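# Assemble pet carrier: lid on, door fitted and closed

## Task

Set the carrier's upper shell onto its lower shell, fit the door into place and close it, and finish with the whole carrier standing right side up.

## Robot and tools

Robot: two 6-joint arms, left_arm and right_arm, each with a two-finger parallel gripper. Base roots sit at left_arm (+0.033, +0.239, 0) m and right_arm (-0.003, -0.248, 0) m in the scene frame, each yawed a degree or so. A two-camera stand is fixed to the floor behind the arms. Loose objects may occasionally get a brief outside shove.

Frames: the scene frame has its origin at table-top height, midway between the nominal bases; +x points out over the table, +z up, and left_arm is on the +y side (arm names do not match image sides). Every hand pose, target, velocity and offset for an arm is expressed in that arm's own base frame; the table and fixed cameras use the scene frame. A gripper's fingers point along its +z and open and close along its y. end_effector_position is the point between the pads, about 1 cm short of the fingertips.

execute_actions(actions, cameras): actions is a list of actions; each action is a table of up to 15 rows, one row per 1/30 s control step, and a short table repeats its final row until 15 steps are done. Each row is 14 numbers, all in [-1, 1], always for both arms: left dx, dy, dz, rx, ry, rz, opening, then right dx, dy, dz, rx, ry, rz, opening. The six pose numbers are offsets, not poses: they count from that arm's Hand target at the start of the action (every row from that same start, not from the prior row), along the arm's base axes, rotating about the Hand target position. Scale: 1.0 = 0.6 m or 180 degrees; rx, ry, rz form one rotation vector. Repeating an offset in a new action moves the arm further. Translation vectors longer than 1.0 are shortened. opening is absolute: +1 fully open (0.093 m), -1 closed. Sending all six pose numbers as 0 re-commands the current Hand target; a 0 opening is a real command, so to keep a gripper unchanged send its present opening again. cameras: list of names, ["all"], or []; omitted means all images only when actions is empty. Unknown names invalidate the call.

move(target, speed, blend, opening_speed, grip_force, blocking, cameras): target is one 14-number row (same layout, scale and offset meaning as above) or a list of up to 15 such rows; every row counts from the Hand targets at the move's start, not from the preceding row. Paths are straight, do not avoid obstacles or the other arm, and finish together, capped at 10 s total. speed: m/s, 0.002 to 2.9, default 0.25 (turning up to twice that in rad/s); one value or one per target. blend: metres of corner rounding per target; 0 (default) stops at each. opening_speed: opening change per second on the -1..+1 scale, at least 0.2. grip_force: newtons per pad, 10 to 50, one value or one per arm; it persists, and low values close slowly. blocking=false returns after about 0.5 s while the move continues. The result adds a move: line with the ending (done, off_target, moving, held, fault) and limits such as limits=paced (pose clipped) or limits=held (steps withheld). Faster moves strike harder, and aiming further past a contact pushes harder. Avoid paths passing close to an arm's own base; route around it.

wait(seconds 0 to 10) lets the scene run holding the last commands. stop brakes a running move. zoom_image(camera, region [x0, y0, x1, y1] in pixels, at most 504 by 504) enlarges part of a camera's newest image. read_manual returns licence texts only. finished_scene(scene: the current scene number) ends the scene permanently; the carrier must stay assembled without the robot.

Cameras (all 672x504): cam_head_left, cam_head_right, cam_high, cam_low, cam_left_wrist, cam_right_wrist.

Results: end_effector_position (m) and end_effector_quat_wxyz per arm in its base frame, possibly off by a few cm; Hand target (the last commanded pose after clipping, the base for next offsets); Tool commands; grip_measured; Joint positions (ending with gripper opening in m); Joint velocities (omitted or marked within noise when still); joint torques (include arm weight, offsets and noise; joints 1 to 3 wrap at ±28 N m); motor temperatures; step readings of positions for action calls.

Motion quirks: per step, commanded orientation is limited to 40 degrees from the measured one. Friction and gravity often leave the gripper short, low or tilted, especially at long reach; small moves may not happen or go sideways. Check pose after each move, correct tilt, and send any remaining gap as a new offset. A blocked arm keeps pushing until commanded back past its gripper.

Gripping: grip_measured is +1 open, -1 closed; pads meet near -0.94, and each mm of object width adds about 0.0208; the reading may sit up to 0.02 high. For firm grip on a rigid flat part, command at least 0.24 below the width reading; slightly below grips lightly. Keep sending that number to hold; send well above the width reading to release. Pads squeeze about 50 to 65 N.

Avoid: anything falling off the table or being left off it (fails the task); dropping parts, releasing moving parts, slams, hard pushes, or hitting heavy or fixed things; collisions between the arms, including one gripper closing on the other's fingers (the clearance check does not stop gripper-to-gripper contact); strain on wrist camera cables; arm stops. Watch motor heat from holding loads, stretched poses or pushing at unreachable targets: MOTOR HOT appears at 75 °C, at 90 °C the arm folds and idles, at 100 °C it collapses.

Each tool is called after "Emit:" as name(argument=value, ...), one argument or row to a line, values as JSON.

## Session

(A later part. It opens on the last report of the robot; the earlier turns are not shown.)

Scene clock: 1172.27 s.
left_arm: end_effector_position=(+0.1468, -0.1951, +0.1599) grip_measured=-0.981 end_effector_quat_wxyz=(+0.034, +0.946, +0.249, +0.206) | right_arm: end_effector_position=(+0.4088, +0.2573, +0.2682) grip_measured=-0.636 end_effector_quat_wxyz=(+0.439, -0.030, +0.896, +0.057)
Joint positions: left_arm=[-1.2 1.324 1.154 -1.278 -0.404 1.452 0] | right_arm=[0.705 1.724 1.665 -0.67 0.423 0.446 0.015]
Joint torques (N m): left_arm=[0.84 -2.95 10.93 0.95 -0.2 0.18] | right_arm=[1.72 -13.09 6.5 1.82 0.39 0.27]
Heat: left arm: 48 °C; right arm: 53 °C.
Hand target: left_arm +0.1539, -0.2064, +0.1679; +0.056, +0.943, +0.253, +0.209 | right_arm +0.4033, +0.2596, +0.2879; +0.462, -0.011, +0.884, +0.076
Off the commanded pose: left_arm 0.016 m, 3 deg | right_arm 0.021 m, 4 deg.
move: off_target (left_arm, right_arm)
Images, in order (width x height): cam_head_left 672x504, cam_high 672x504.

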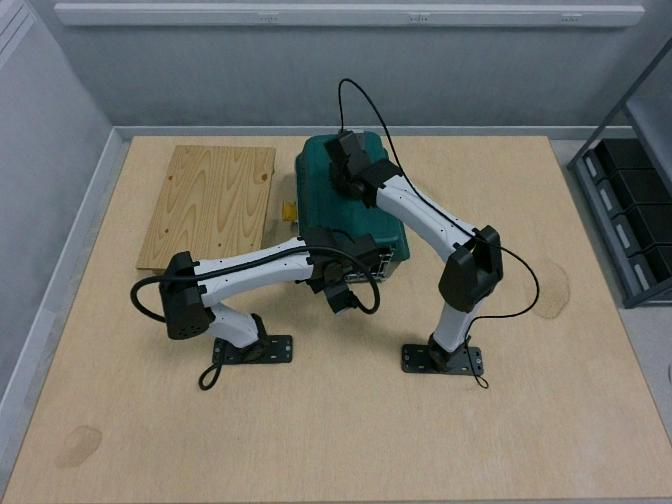

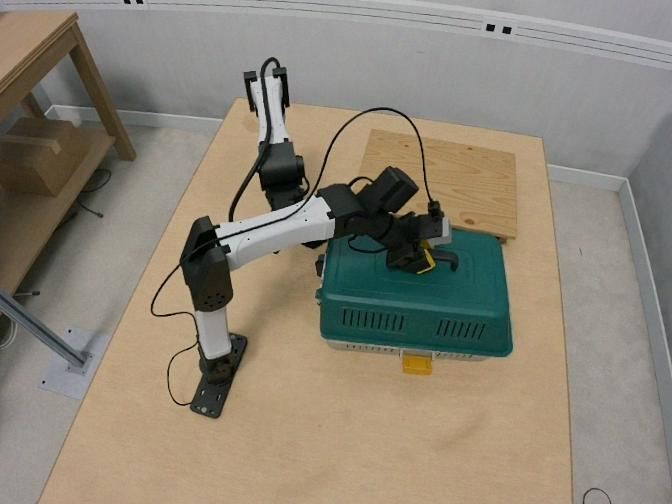

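Emit:
move(
  target=[0,0,0,0,0,0,-1,-0.003,-0.003,-0.07,0,0.0,0.004,-1],
  speed=0.05,
  cameras=["cam_head_left","cam_high","cam_low"],
)

Emit:
zoom_image(
  camera="cam_head_left",
  region=[340, 220, 420, 300],
)

Emit:
zoom_image(
  camera="cam_high",
  region=[300, 200, 520, 380],
)

Emit:
zoom_image(
  camera="cam_low",
  region=[260, 170, 460, 320],
)

Scene clock: 1183.73 s.
left_arm: end_effector_position=(+0.1464, -0.1953, +0.1598) grip_measured=-0.981 end_effector_quat_wxyz=(+0.034, +0.946, +0.249, +0.205) | right_arm: end_effector_position=(+0.4078, +0.2536, +0.2676) grip_measured=-0.636 end_effector_quat_wxyz=(+0.485, -0.018, +0.871, +0.077)
Joint positions: left_arm=[-1.2 1.324 1.154 -1.278 -0.401 1.452 0] | right_arm=[0.709 1.641 1.482 -0.453 0.448 0.431 0.015]
Joint torques (N m): left_arm=[0.84 -2.95 10.92 0.95 -0.23 0.18] | right_arm=[1.16 -8.25 4.77 1.55 0.04 0.29]
Motor temperatures (°C): left_arm=[28 27 49 31 28 27 26] | right_arm=[27 55 47 36 24 27 28]
Heat: left arm: 49 °C; right arm: 55 °C.
Hand target: left_arm +0.1539, -0.2064, +0.1679; +0.056, +0.943, +0.253, +0.209 | right_arm +0.4015, +0.2579, +0.2460; +0.462, -0.017, +0.883, +0.079
Off the commanded pose: left_arm 0.016 m, 3 deg | right_arm 0.023 m, 3 deg.
move: off_target (left_arm, right_arm)
Images, in order (width x height): cam_head_left 672x504, cam_high 672x504, cam_low 672x504.

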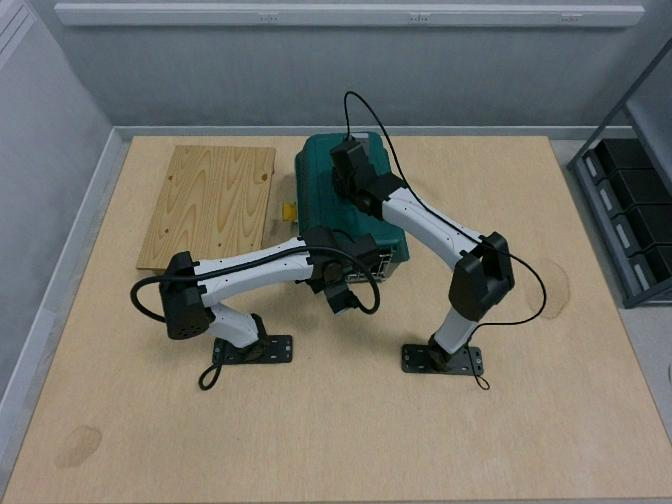

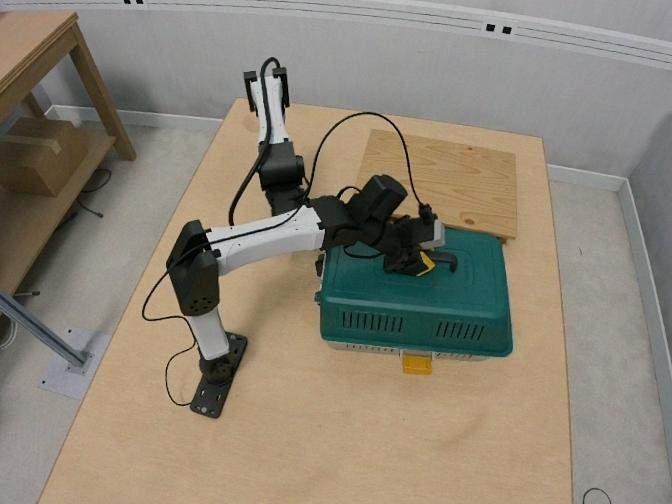

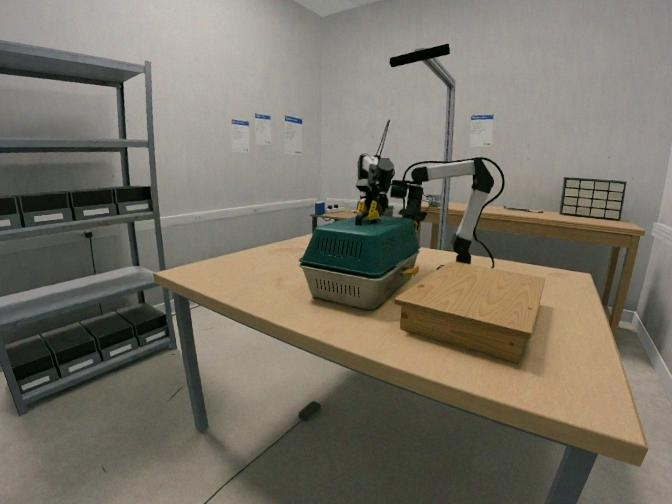

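Scaled by 6.300 from the camera's 672x504 image, which has a finer 960x720 frame.

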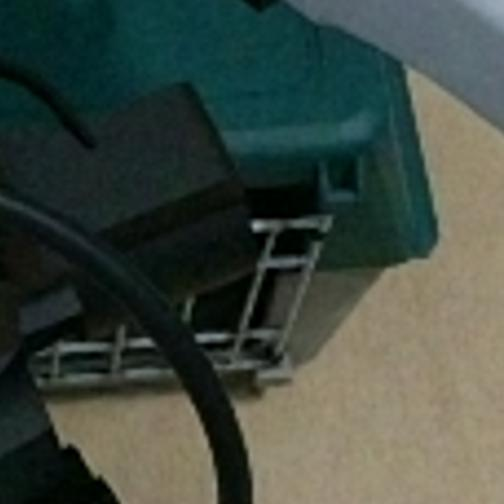

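Scaled by 2.291 from the camera's 672x504 image, which has a finer 960x720 frame.

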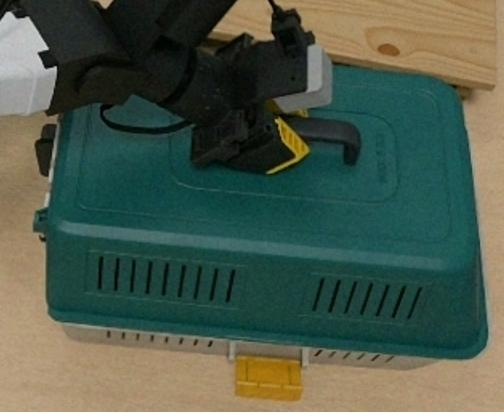

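Scaled by 2.520 from the camera's 672x504 image, which has a finer 960x720 frame.

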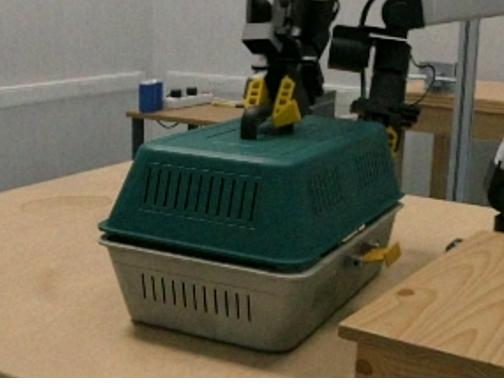

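Emit:
move(
  target=[
    [-0.05,0.01,0,0,0,0,-1,0,0,0,0,0,0,-1],
    [-0.128,0.022,0.272,0,0,0,-1,0,0,0,0,0,0,-1],
  ],
  speed=[0.05,0.25],
  cameras=["cam_left_wrist"],
)

Emit:
zoom_image(
  camera="cam_left_wrist",
  region=[400, 170, 580, 390],
)

Emit:
zoom_image(
  camera="cam_left_wrist",
  region=[150, 50, 320, 200],
)

Scene clock: 1199.43 s.
left_arm: end_effector_position=(+0.0810, -0.1928, +0.3280) grip_measured=-0.981 end_effector_quat_wxyz=(+0.282, +0.921, +0.205, +0.171) | right_arm: end_effector_position=(+0.4078, +0.2535, +0.2675) grip_measured=-0.636 end_effector_quat_wxyz=(+0.485, -0.018, +0.871, +0.077)
Joint positions: left_arm=[-1.499 1.088 1.618 -1.55 -0.409 1.321 0] | right_arm=[0.709 1.641 1.481 -0.453 0.448 0.431 0.015]
Joint torques (N m): left_arm=[-1.17 -0.64 7.88 1.46 -0.07 0.17] | right_arm=[1.14 -8.24 4.75 1.55 0.05 0.29]
Motor temperatures (°C): left_arm=[28 27 49 31 28 27 26] | right_arm=[27 55 46 35 24 27 28]
Heat: left arm: 49 °C; right arm: 55 °C.
Hand target: left_arm +0.0771, -0.1932, +0.3312; +0.057, +0.943, +0.253, +0.209 | right_arm +0.4014, +0.2579, +0.2459; +0.462, -0.017, +0.883, +0.079
Off the commanded pose: left_arm 0.005 m, 27 deg | right_arm 0.023 m, 3 deg.
joint sent to its limit (left arm) — joint 4 (wrist pitch), lower limit. The joint targets are off in orientation, not in position.
move: off_target (left_arm, right_arm)
Images, in order (width x height): cam_left_wrist 672x504.

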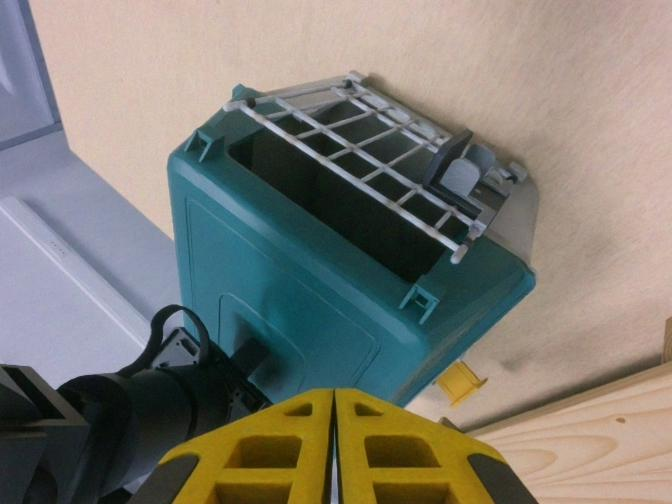

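Scaled by 2.291 from the camera's 672x504 image, which has a finer 960x720 frame.

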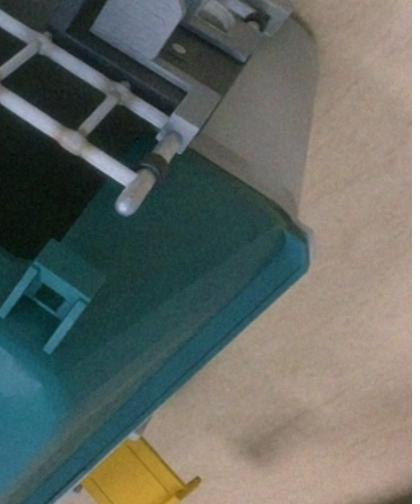

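Scaled by 2.965 from the camera's 672x504 image, which has a finer 960x720 frame.

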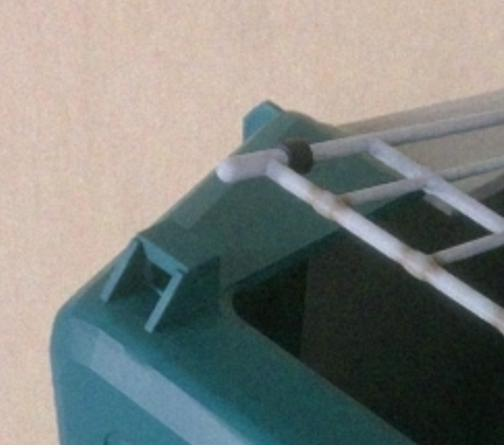

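Emit:
move(
  target=[0,0,0,0,0,0,-1,0.004,0.004,0.155,0,-0.014,0,-1],
  speed=0.08,
)

Emit:
move(
  target=[
    [0.005,0.05,-0.28,0,0,0,-1,0,0,0,0,0,0,-1],
    [0.082,-0.0217,-0.28,0,0,0,-1,0,0,0,0,0,0,-1],
    [0.130,-0.0217,-0.272,0,0,0,-1,0,0,0,0,0,0,-1],
  ],
  speed=[0.25,0.1,0.05],
)

Emit:
move(
  target=[0,0,0,0,0,0,-1,-0.012,0.006,-0.058,0,0.004,0,-1],
  speed=0.08,
  cameras=["cam_head_left","cam_high"],
)

Emit:
zoom_image(
  camera="cam_head_left",
  region=[340, 220, 420, 300],
)

Emit:
zoom_image(
  camera="cam_high",
  region=[300, 200, 520, 380],
)

Scene clock: 1224.63 s.
left_arm: end_effector_position=(+0.0810, -0.1927, +0.3280) grip_measured=-0.981 end_effector_quat_wxyz=(+0.282, +0.922, +0.205, +0.171) | right_arm: end_effector_position=(+0.3993, +0.2521, +0.3108) grip_measured=-0.636 end_effector_quat_wxyz=(+0.448, -0.030, +0.892, +0.055)
Joint positions: left_arm=[-1.499 1.088 1.618 -1.551 -0.409 1.322 0] | right_arm=[0.717 1.717 1.819 -0.818 0.443 0.445 0.015]
Joint torques (N m): left_arm=[-1.16 -0.61 7.87 1.46 -0.07 0.16] | right_arm=[1.17 -10.17 10.24 1.98 0.32 -0.06]
Heat: left arm: 48 °C; right arm: 54 °C.
Hand target: left_arm +0.0771, -0.1932, +0.3312; +0.057, +0.943, +0.253, +0.209 | right_arm +0.4038, +0.2602, +0.3389; +0.481, -0.018, +0.873, +0.079
Off the commanded pose: left_arm 0.005 m, 27 deg | right_arm 0.030 m, 5 deg.
joint sent to its limit (left arm) — joint 4 (wrist pitch), lower limit. The joint targets are off in orientation, not in position.
move: off_target (left_arm, right_arm)

Scene clock: 1228.40 s.
left_arm: end_effector_position=(+0.1446, -0.1943, +0.1601) grip_measured=-0.981 end_effector_quat_wxyz=(+0.032, +0.948, +0.246, +0.201) | right_arm: end_effector_position=(+0.4028, +0.2544, +0.3179) grip_measured=-0.636 end_effector_quat_wxyz=(+0.460, -0.029, +0.885, +0.060)
Joint positions: left_arm=[-1.201 1.322 1.156 -1.287 -0.394 1.456 0] | right_arm=[0.717 1.717 1.824 -0.79 0.447 0.435 0.015]
Joint torques (N m): left_arm=[1.46 -2.76 10.7 1.06 -0.31 0.18] | right_arm=[1.11 -9.88 10.1 1.77 0.28 0.04]
Heat: left arm: 48 °C; right arm: 54 °C.
Hand target: left_arm +0.1551, -0.2063, +0.1679; +0.057, +0.943, +0.253, +0.209 | right_arm +0.4038, +0.2603, +0.3390; +0.481, -0.018, +0.873, +0.079
Off the commanded pose: left_arm 0.018 m, 3 deg | right_arm 0.022 m, 4 deg.
move: off_target (left_arm, right_arm)

Scene clock: 1229.27 s.
left_arm: end_effector_position=(+0.1447, -0.1945, +0.1600) grip_measured=-0.981 end_effector_quat_wxyz=(+0.033, +0.948, +0.246, +0.200) | right_arm: end_effector_position=(+0.4072, +0.2615, +0.2823) grip_measured=-0.636 end_effector_quat_wxyz=(+0.457, -0.028, +0.887, +0.057)
Joint positions: left_arm=[-1.199 1.322 1.157 -1.287 -0.391 1.457 0] | right_arm=[0.725 1.717 1.684 -0.662 0.456 0.445 0.015]
Joint torques (N m): left_arm=[1.28 -2.76 10.66 1.06 -0.33 0.18] | right_arm=[1.95 -13.82 6.79 1.69 0.28 0.15]
Heat: left arm: 48 °C; right arm: 54 °C.
Hand target: left_arm +0.1551, -0.2062, +0.1678; +0.057, +0.943, +0.253, +0.209 | right_arm +0.3967, +0.2638, +0.3042; +0.476, -0.018, +0.876, +0.079
Off the commanded pose: left_arm 0.018 m, 3 deg | right_arm 0.024 m, 4 deg.
move: off_target (left_arm, right_arm)
Images, in order (width x height): cam_head_left 672x504, cam_high 672x504.

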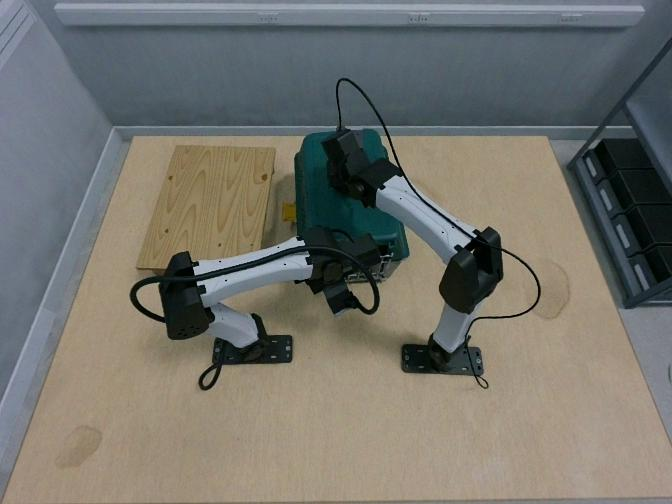

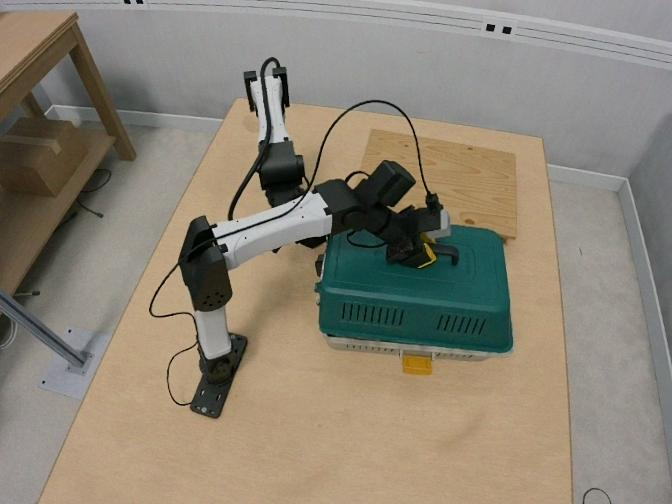

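Scaled by 6.300 from the camera's 672x504 image, which has a finer 960x720 frame.

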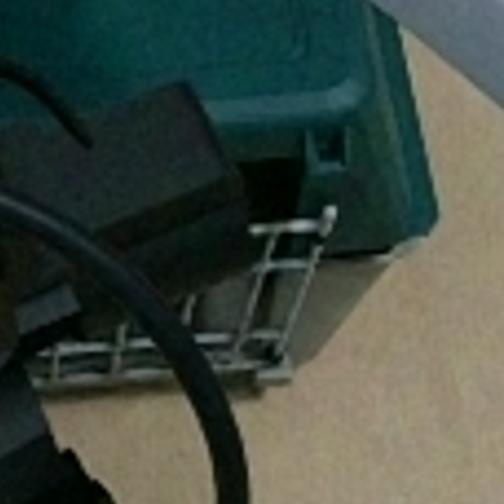

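Scaled by 2.291 from the camera's 672x504 image, which has a finer 960x720 frame.

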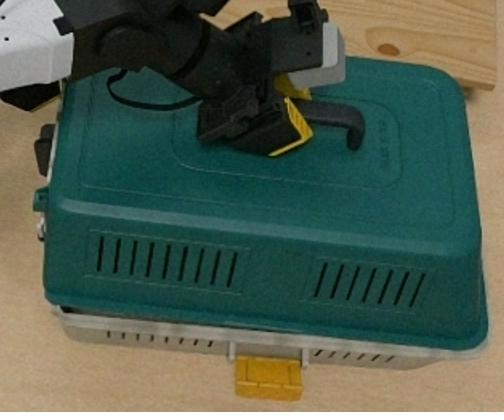

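Emit:
move(
  target=[0,0,0,0,0,0,-1,-0.008,-0.005,-0.024,0,0,0,-1],
  speed=0.08,
  cameras=["cam_head_left","cam_high"],
)

Emit:
zoom_image(
  camera="cam_head_left",
  region=[340, 220, 420, 300],
)

Emit:
zoom_image(
  camera="cam_high",
  region=[300, 200, 520, 380],
)

Scene clock: 1240.47 s.
left_arm: end_effector_position=(+0.1445, -0.1946, +0.1600) grip_measured=-0.981 end_effector_quat_wxyz=(+0.033, +0.948, +0.246, +0.199) | right_arm: end_effector_position=(+0.4050, +0.2611, +0.2735) grip_measured=-0.636 end_effector_quat_wxyz=(+0.466, -0.026, +0.882, +0.065)
Joint positions: left_arm=[-1.199 1.322 1.157 -1.287 -0.39 1.457 0] | right_arm=[0.727 1.685 1.594 -0.578 0.457 0.445 0.015]
Joint torques (N m): left_arm=[1.26 -2.76 10.66 1.06 -0.35 0.18] | right_arm=[1.99 -13.63 6.54 1.48 0.3 0.16]
Motor temperatures (°C): left_arm=[28 27 48 31 28 27 26] | right_arm=[27 55 46 36 24 27 28]
Heat: left arm: 48 °C; right arm: 55 °C.
Hand target: left_arm +0.1551, -0.2062, +0.1678; +0.057, +0.943, +0.253, +0.208 | right_arm +0.3919, +0.2607, +0.2897; +0.475, -0.018, +0.876, +0.079
Off the commanded pose: left_arm 0.018 m, 3 deg | right_arm 0.021 m, 2 deg.
move: off_target (left_arm, right_arm)
Images, in order (width x height): cam_head_left 672x504, cam_high 672x504.

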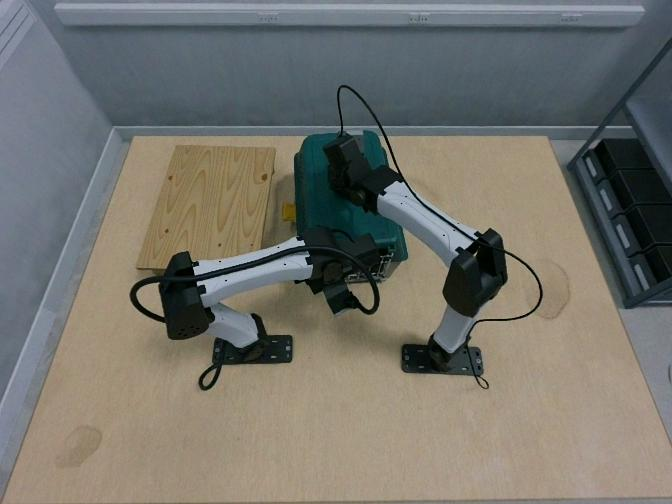

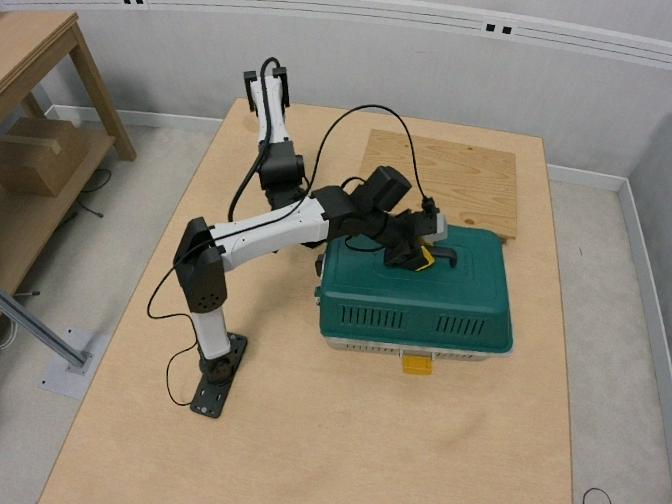

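Scaled by 6.300 from the camera's 672x504 image, which has a finer 960x720 frame.

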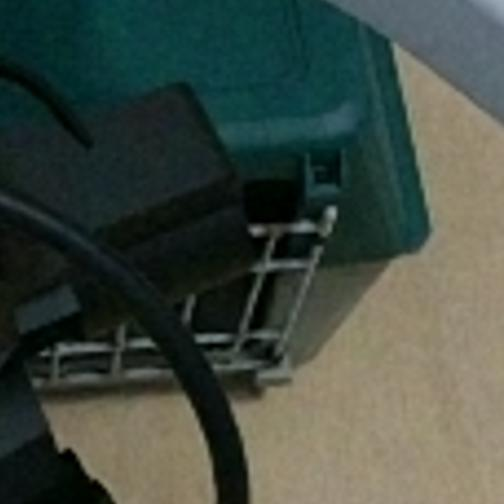

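Scaled by 2.291 from the camera's 672x504 image, which has a finer 960x720 frame.

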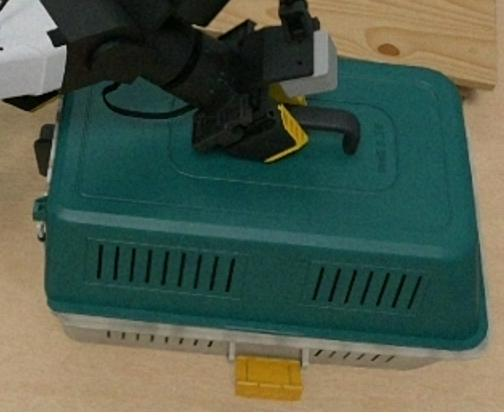

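Emit:
move(
  target=[0,0,0,0,0,0,-1,-0.006,-0.004,-0.02,0,0,0,-1],
  speed=0.08,
  cameras=["cam_head_left","cam_high"],
)

Emit:
zoom_image(
  camera="cam_head_left",
  region=[340, 220, 420, 300],
)

Emit:
zoom_image(
  camera="cam_high",
  region=[300, 200, 520, 380],
)

Scene clock: 1251.30 s.
left_arm: end_effector_position=(+0.1444, -0.1946, +0.1599) grip_measured=-0.981 end_effector_quat_wxyz=(+0.033, +0.948, +0.246, +0.199) | right_arm: end_effector_position=(+0.4031, +0.2594, +0.2702) grip_measured=-0.636 end_effector_quat_wxyz=(+0.477, -0.022, +0.876, +0.072)
Joint positions: left_arm=[-1.199 1.322 1.157 -1.287 -0.39 1.457 0] | right_arm=[0.728 1.655 1.526 -0.51 0.459 0.443 0.015]
Joint torques (N m): left_arm=[1.26 -2.77 10.67 1.06 -0.35 0.17] | right_arm=[2.09 -12.82 6.13 1.35 0.29 0.19]
Motor temperatures (°C): left_arm=[28 27 48 31 28 27 26] | right_arm=[27 59 46 36 24 27 28]
Heat: left arm: 48 °C; right arm: 59 °C.
Hand target: left_arm +0.1551, -0.2062, +0.1679; +0.057, +0.943, +0.253, +0.209 | right_arm +0.3883, +0.2584, +0.2776; +0.475, -0.018, +0.876, +0.079
Off the commanded pose: left_arm 0.018 m, 3 deg | right_arm 0.017 m, 1 deg.
move: off_target (left_arm, right_arm)
Images, in order (width x height): cam_head_left 672x504, cam_high 672x504.

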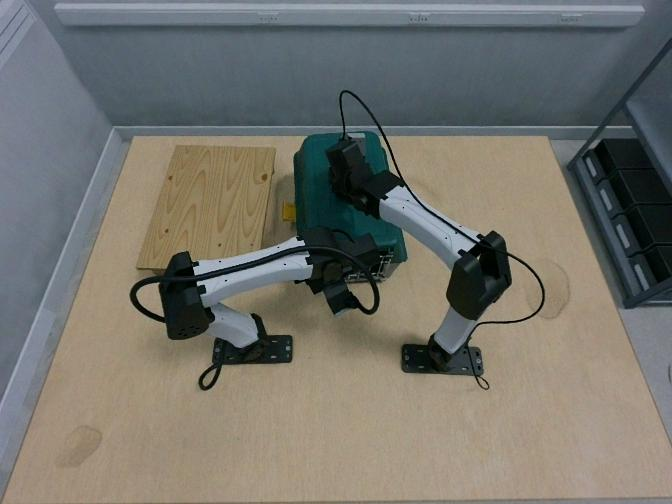

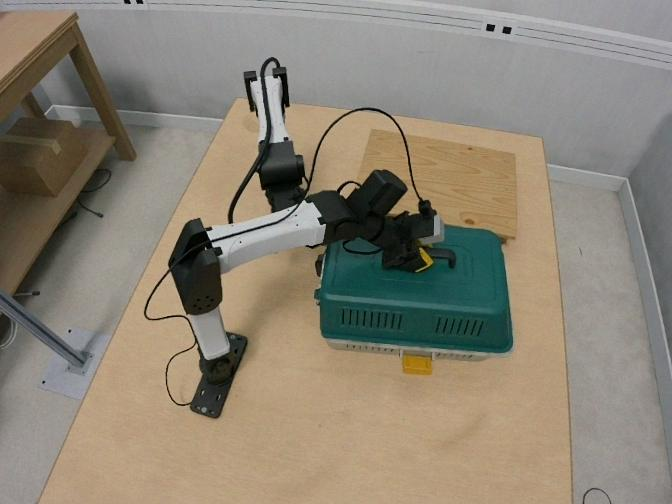

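Scaled by 6.300 from the camera's 672x504 image, which has a finer 960x720 frame.

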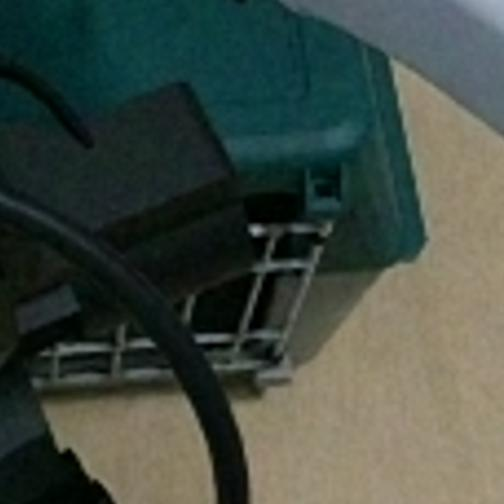

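Scaled by 2.291 from the camera's 672x504 image, which has a finer 960x720 frame.

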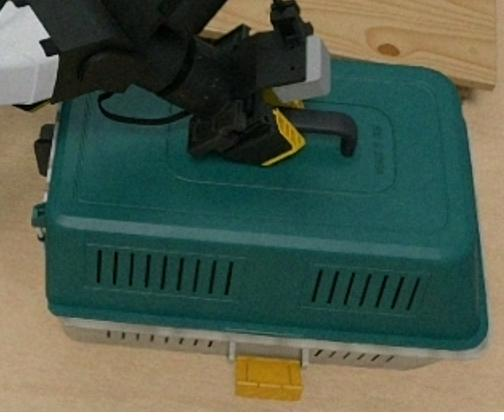

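Emit:
move(
  target=[0,0,0,0,0,0,-1,0.0,-0.004,-0.05,0,0,0,-1],
  speed=0.06,
  cameras=["cam_head_left","cam_high","cam_low"],
)

Emit:
zoom_image(
  camera="cam_head_left",
  region=[340, 220, 420, 300],
)

Emit:
zoom_image(
  camera="cam_high",
  region=[300, 200, 520, 380],
)

Emit:
zoom_image(
  camera="cam_low",
  region=[260, 170, 460, 320],
)

Scene clock: 1265.80 s.
left_arm: end_effector_position=(+0.1440, -0.1949, +0.1600) grip_measured=-0.981 end_effector_quat_wxyz=(+0.033, +0.948, +0.246, +0.197) | right_arm: end_effector_position=(+0.4051, +0.2584, +0.2664) grip_measured=-0.636 end_effector_quat_wxyz=(+0.506, -0.015, +0.858, +0.085)
Joint positions: left_arm=[-1.199 1.322 1.158 -1.287 -0.386 1.457 0] | right_arm=[0.728 1.618 1.411 -0.353 0.473 0.428 0.015]
Joint torques (N m): left_arm=[1.25 -2.76 10.58 1.06 -0.39 0.17] | right_arm=[1.69 -10.66 4.72 1.04 0.13 0.31]
Motor temperatures (°C): left_arm=[28 27 49 31 28 27 26] | right_arm=[27 59 46 35 24 27 28]
Heat: left arm: 49 °C; right arm: 59 °C.
Hand target: left_arm +0.1552, -0.2062, +0.1679; +0.057, +0.943, +0.253, +0.209 | right_arm +0.3883, +0.2560, +0.2477; +0.475, -0.018, +0.876, +0.079
Off the commanded pose: left_arm 0.018 m, 3 deg | right_arm 0.025 m, 4 deg.
move: off_target (left_arm, right_arm)
Images, in order (width x height): cam_head_left 672x504, cam_high 672x504, cam_low 672x504.

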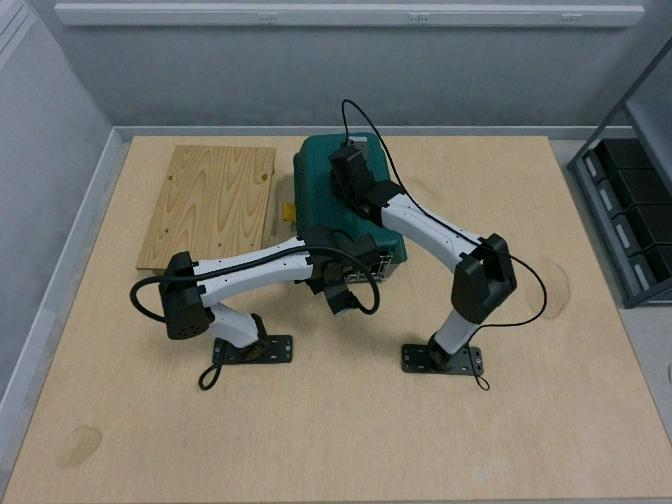

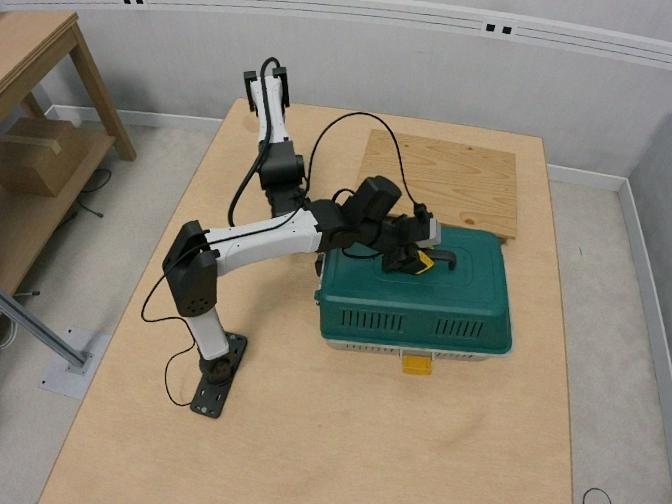

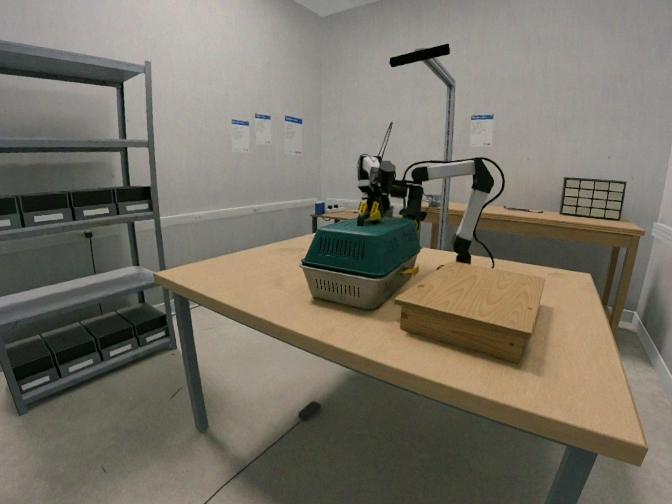

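Scaled by 6.300 from the camera's 672x504 image, which has a finer 960x720 frame.

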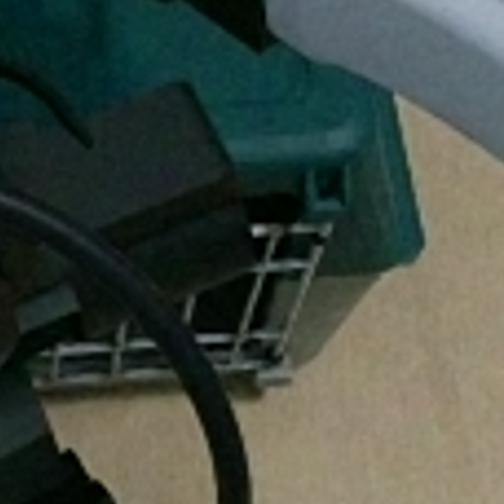

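Scaled by 2.291 from the camera's 672x504 image, which has a finer 960x720 frame.

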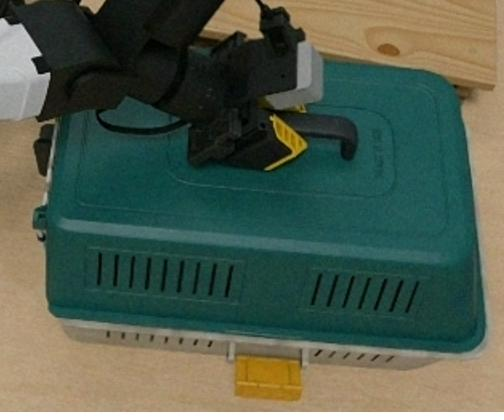

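Scaled by 2.520 from the camera's 672x504 image, which has a finer 960x720 frame.

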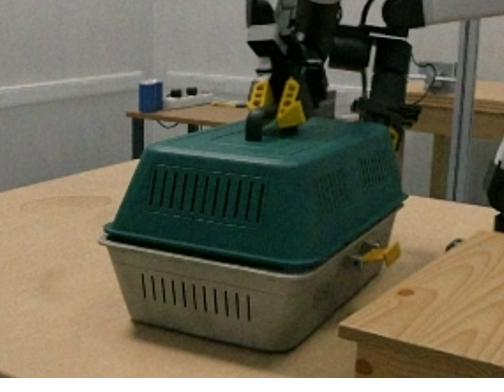

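Emit:
move(
  target=[
    [0,0,0,0,0,0,-1,0.006,-0.01,0.06,0,0.01,0,-1],
    [0,0,0,0,0,0,-1,0.006,-0.014,0.06,0,0.01,0,-1],
    [0,0,0,0,0,0,-1,0.006,-0.012,-0.005,0,0.014,0,-1],
  ],
  speed=0.05,
  cameras=["cam_head_left","cam_high","cam_low"],
)

Emit:
zoom_image(
  camera="cam_head_left",
  region=[340, 220, 420, 300],
)

Emit:
zoom_image(
  camera="cam_high",
  region=[300, 200, 520, 380],
)

Emit:
zoom_image(
  camera="cam_low",
  region=[260, 170, 460, 320],
)

Scene clock: 1286.33 s.
left_arm: end_effector_position=(+0.1461, -0.1975, +0.1604) grip_measured=-0.981 end_effector_quat_wxyz=(+0.040, +0.947, +0.250, +0.198) | right_arm: end_effector_position=(+0.4054, +0.2565, +0.2665) grip_measured=-0.636 end_effector_quat_wxyz=(+0.492, -0.014, +0.866, +0.089)
Joint positions: left_arm=[-1.194 1.322 1.158 -1.272 -0.385 1.458 0] | right_arm=[0.715 1.625 1.443 -0.406 0.443 0.442 0.015]
Joint torques (N m): left_arm=[0.77 -2.7 10.59 0.94 -0.4 0.17] | right_arm=[0.25 -10.4 4.64 1.03 0.02 0.23]
Motor temperatures (°C): left_arm=[28 28 50 31 28 27 26] | right_arm=[27 61 46 33 24 27 28]
Heat: left arm: 50 °C; right arm: 61 °C.
Hand target: left_arm +0.1551, -0.2063, +0.1679; +0.057, +0.943, +0.253, +0.209 | right_arm +0.3919, +0.2488, +0.2447; +0.456, -0.016, +0.886, +0.079
Off the commanded pose: left_arm 0.015 m, 2 deg | right_arm 0.027 m, 5 deg.
move: off_target (left_arm, right_arm)
Images, in order (width x height): cam_head_left 672x504, cam_high 672x504, cam_low 672x504.

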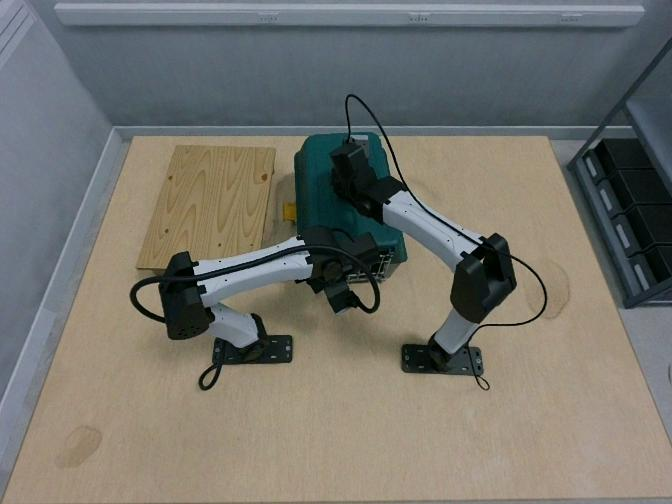

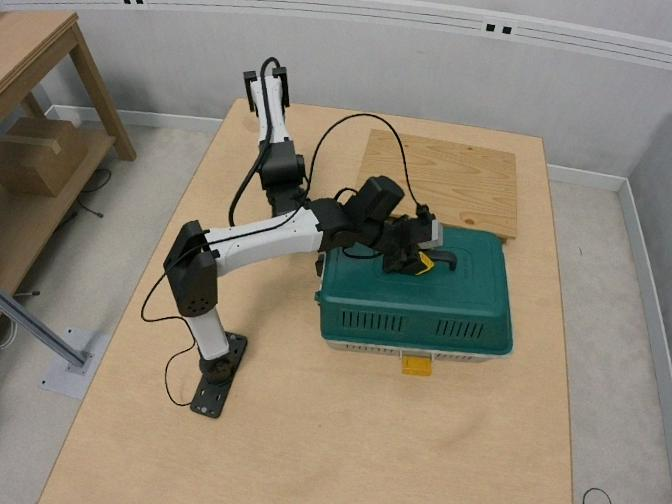

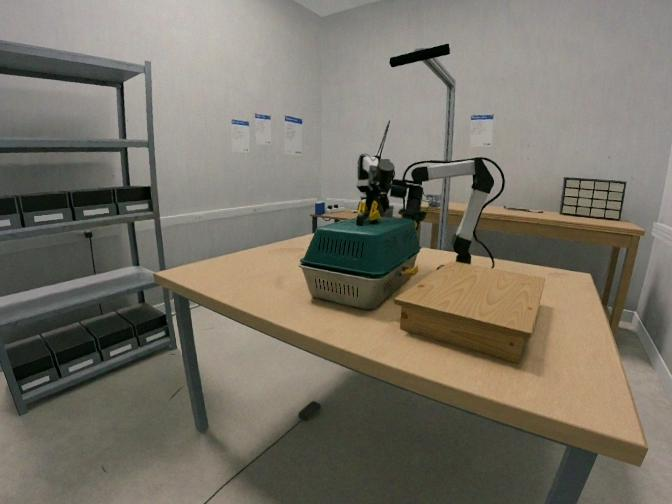

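Scaled by 6.300 from the camera's 672x504 image, which has a finer 960x720 frame.

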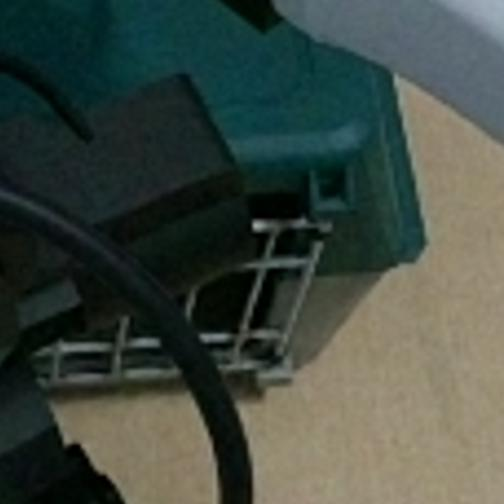

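Scaled by 2.291 from the camera's 672x504 image, which has a finer 960x720 frame.

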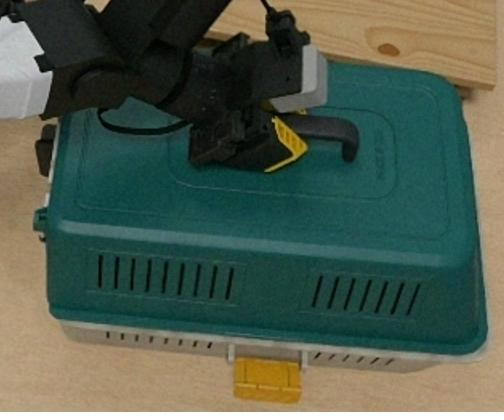

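Scaled by 2.520 from the camera's 672x504 image, which has a finer 960x720 frame.

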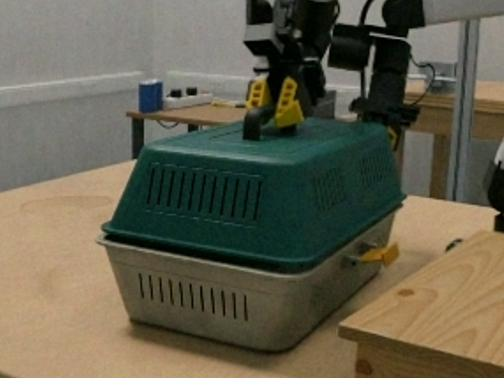

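Emit:
move(
  target=[
    [-0.05,0.01,0,0,0,0,-1,0,0,0,0,0,0,-1],
    [-0.13,0.022,0.272,0,0,0,-1,0,0,0,0,0,0,-1],
  ],
  speed=[0.05,0.25],
  cameras=["cam_left_wrist"],
)

Emit:
zoom_image(
  camera="cam_left_wrist",
  region=[400, 170, 580, 390],
)

Emit:
zoom_image(
  camera="cam_left_wrist",
  region=[150, 50, 320, 200],
)

Scene clock: 1296.30 s.
left_arm: end_effector_position=(+0.0810, -0.1926, +0.3279) grip_measured=-0.981 end_effector_quat_wxyz=(+0.282, +0.922, +0.205, +0.171) | right_arm: end_effector_position=(+0.4054, +0.2565, +0.2665) grip_measured=-0.636 end_effector_quat_wxyz=(+0.492, -0.014, +0.866, +0.089)
Joint positions: left_arm=[-1.499 1.088 1.617 -1.55 -0.409 1.322 0] | right_arm=[0.715 1.625 1.443 -0.406 0.443 0.442 0.015]
Joint torques (N m): left_arm=[-1.18 -0.62 7.88 1.45 -0.07 0.13] | right_arm=[0.25 -10.4 4.64 1.02 0.02 0.23]
Motor temperatures (°C): left_arm=[28 28 50 31 28 27 26] | right_arm=[27 62 45 32 24 27 28]
Heat: left arm: 50 °C; right arm: 62 °C.
Hand target: left_arm +0.0771, -0.1930, +0.3311; +0.057, +0.943, +0.253, +0.209 | right_arm +0.3919, +0.2488, +0.2447; +0.456, -0.016, +0.886, +0.079
Off the commanded pose: left_arm 0.005 m, 27 deg | right_arm 0.027 m, 5 deg.
joint sent to its limit (left arm) — joint 4 (wrist pitch), lower limit. The joint targets are off in orientation, not in position.
move: off_target (left_arm, right_arm)
Images, in order (width x height): cam_left_wrist 672x504.

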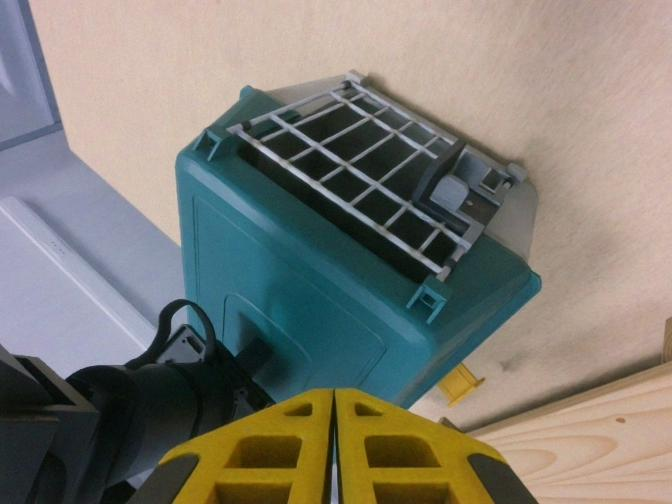

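Scaled by 2.291 from the camera's 672x504 image, which has a finer 960x720 frame.

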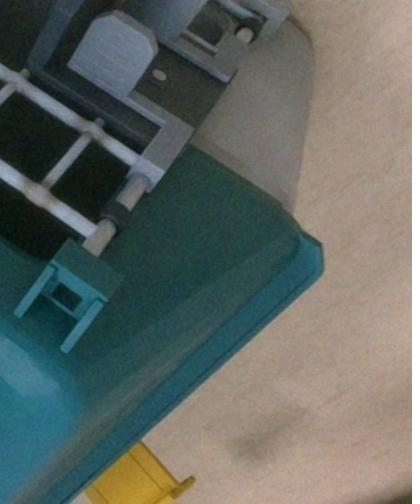

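Scaled by 2.965 from the camera's 672x504 image, which has a finer 960x720 frame.

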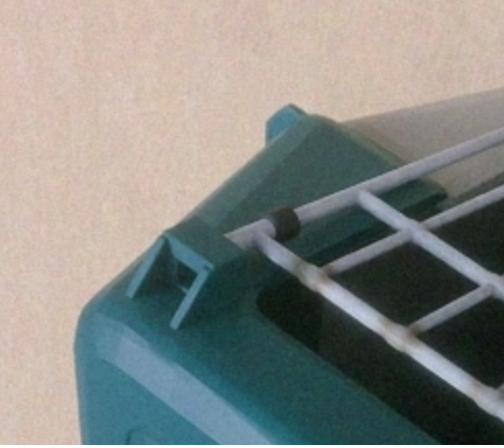

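Emit:
move(
  target=[
    [0,0,0,0,0,0,-1,0.016,0.004,0.07,0.015,0.006,0,-1],
    [0,0,0,0,0,0,-1,0.012,0.004,-0.005,0.02,0.005,0,-1],
  ],
  speed=0.05,
  cameras=["cam_left_wrist","cam_high","cam_low"],
)

Emit:
zoom_image(
  camera="cam_left_wrist",
  region=[400, 170, 580, 390],
)

Emit:
zoom_image(
  camera="cam_left_wrist",
  region=[150, 50, 320, 200],
)

Emit:
zoom_image(
  camera="cam_high",
  region=[300, 200, 520, 380],
)

Emit:
zoom_image(
  camera="cam_low",
  region=[260, 170, 460, 320],
)

Scene clock: 1314.63 s.
left_arm: end_effector_position=(+0.0810, -0.1926, +0.3279) grip_measured=-0.981 end_effector_quat_wxyz=(+0.282, +0.922, +0.205, +0.171) | right_arm: end_effector_position=(+0.3992, +0.2528, +0.2577) grip_measured=-0.636 end_effector_quat_wxyz=(+0.464, -0.011, +0.879, +0.106)
Joint positions: left_arm=[-1.499 1.088 1.617 -1.551 -0.409 1.323 0] | right_arm=[0.698 1.611 1.435 -0.454 0.382 0.476 0.015]
Joint torques (N m): left_arm=[-1.16 -0.58 7.9 1.46 -0.07 0.16] | right_arm=[-0.29 -8.1 5.01 1.72 0.06 0.22]
Motor temperatures (°C): left_arm=[28 27 49 31 28 27 26] | right_arm=[27 62 44 31 24 27 28]
Heat: left arm: 49 °C; right arm: 62 °C.
Hand target: left_arm +0.0771, -0.1930, +0.3311; +0.057, +0.943, +0.253, +0.209 | right_arm +0.3990, +0.2513, +0.2417; +0.449, -0.001, +0.887, +0.107
Off the commanded pose: left_arm 0.005 m, 27 deg | right_arm 0.016 m, 2 deg.
joint sent to its limit (left arm) — joint 4 (wrist pitch), lower limit. The joint targets are off in orientation, not in position.
move: off_target (left_arm, right_arm)
Images, in order (width x height): cam_high 672x504, cam_low 672x504, cam_left_wrist 672x504.

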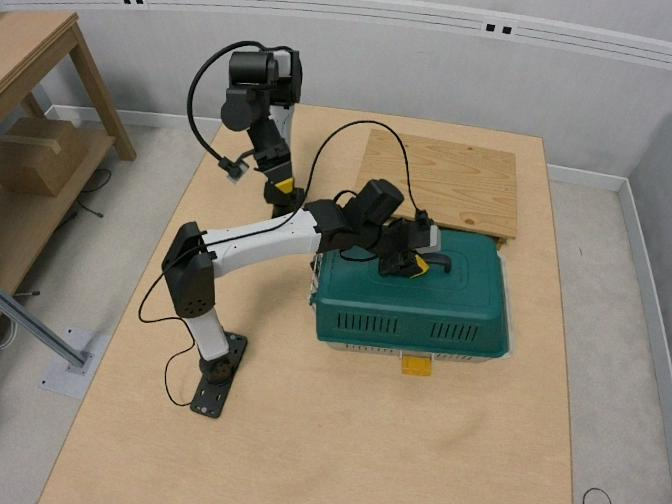

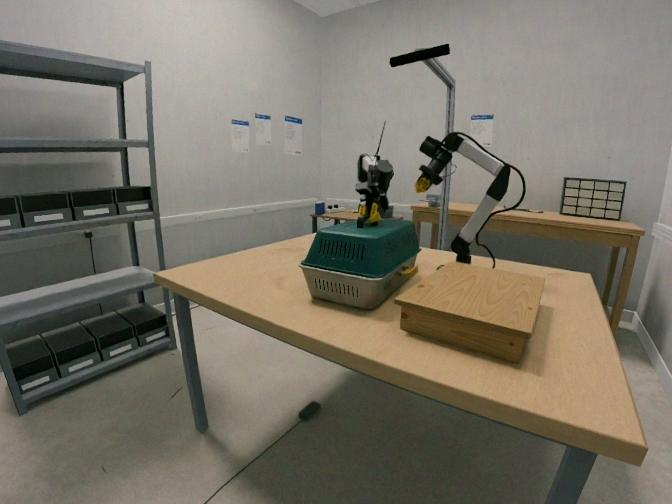

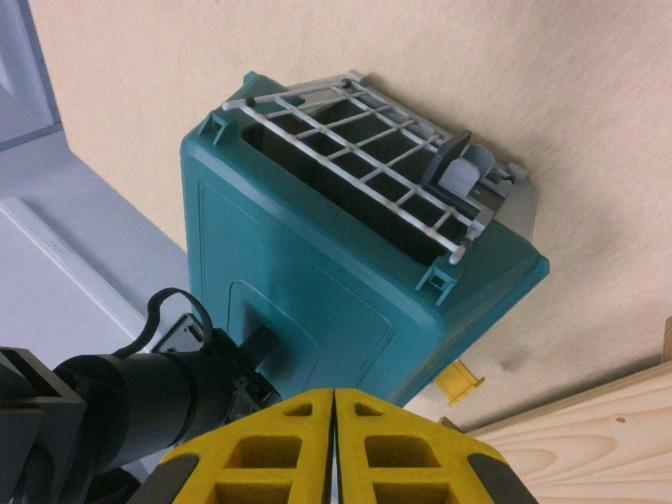

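Scaled by 2.291 from the camera's 672x504 image, which has a finer 960x720 frame.

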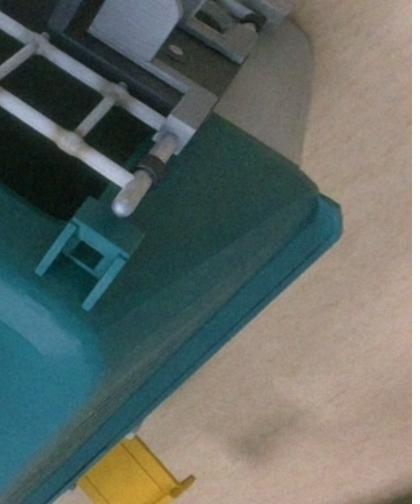

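Scaled by 2.965 from the camera's 672x504 image, which has a finer 960x720 frame.

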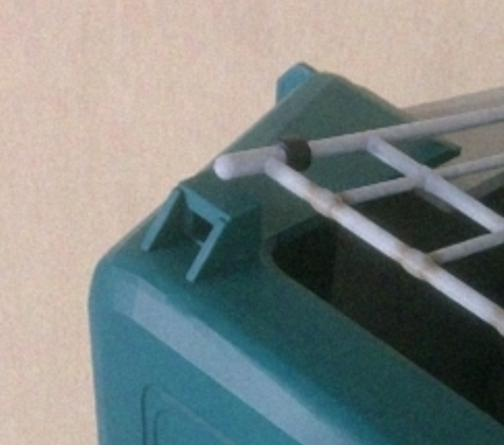

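Scaled by 2.291 from the camera's 672x504 image, which has a finer 960x720 frame.

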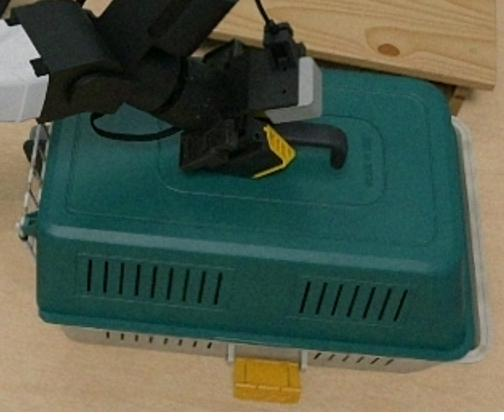

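Scaled by 2.520 from the camera's 672x504 image, which has a finer 960x720 frame.

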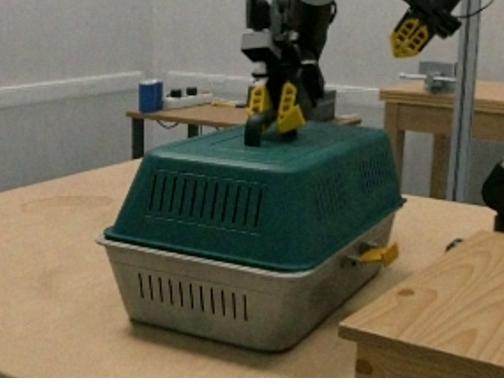

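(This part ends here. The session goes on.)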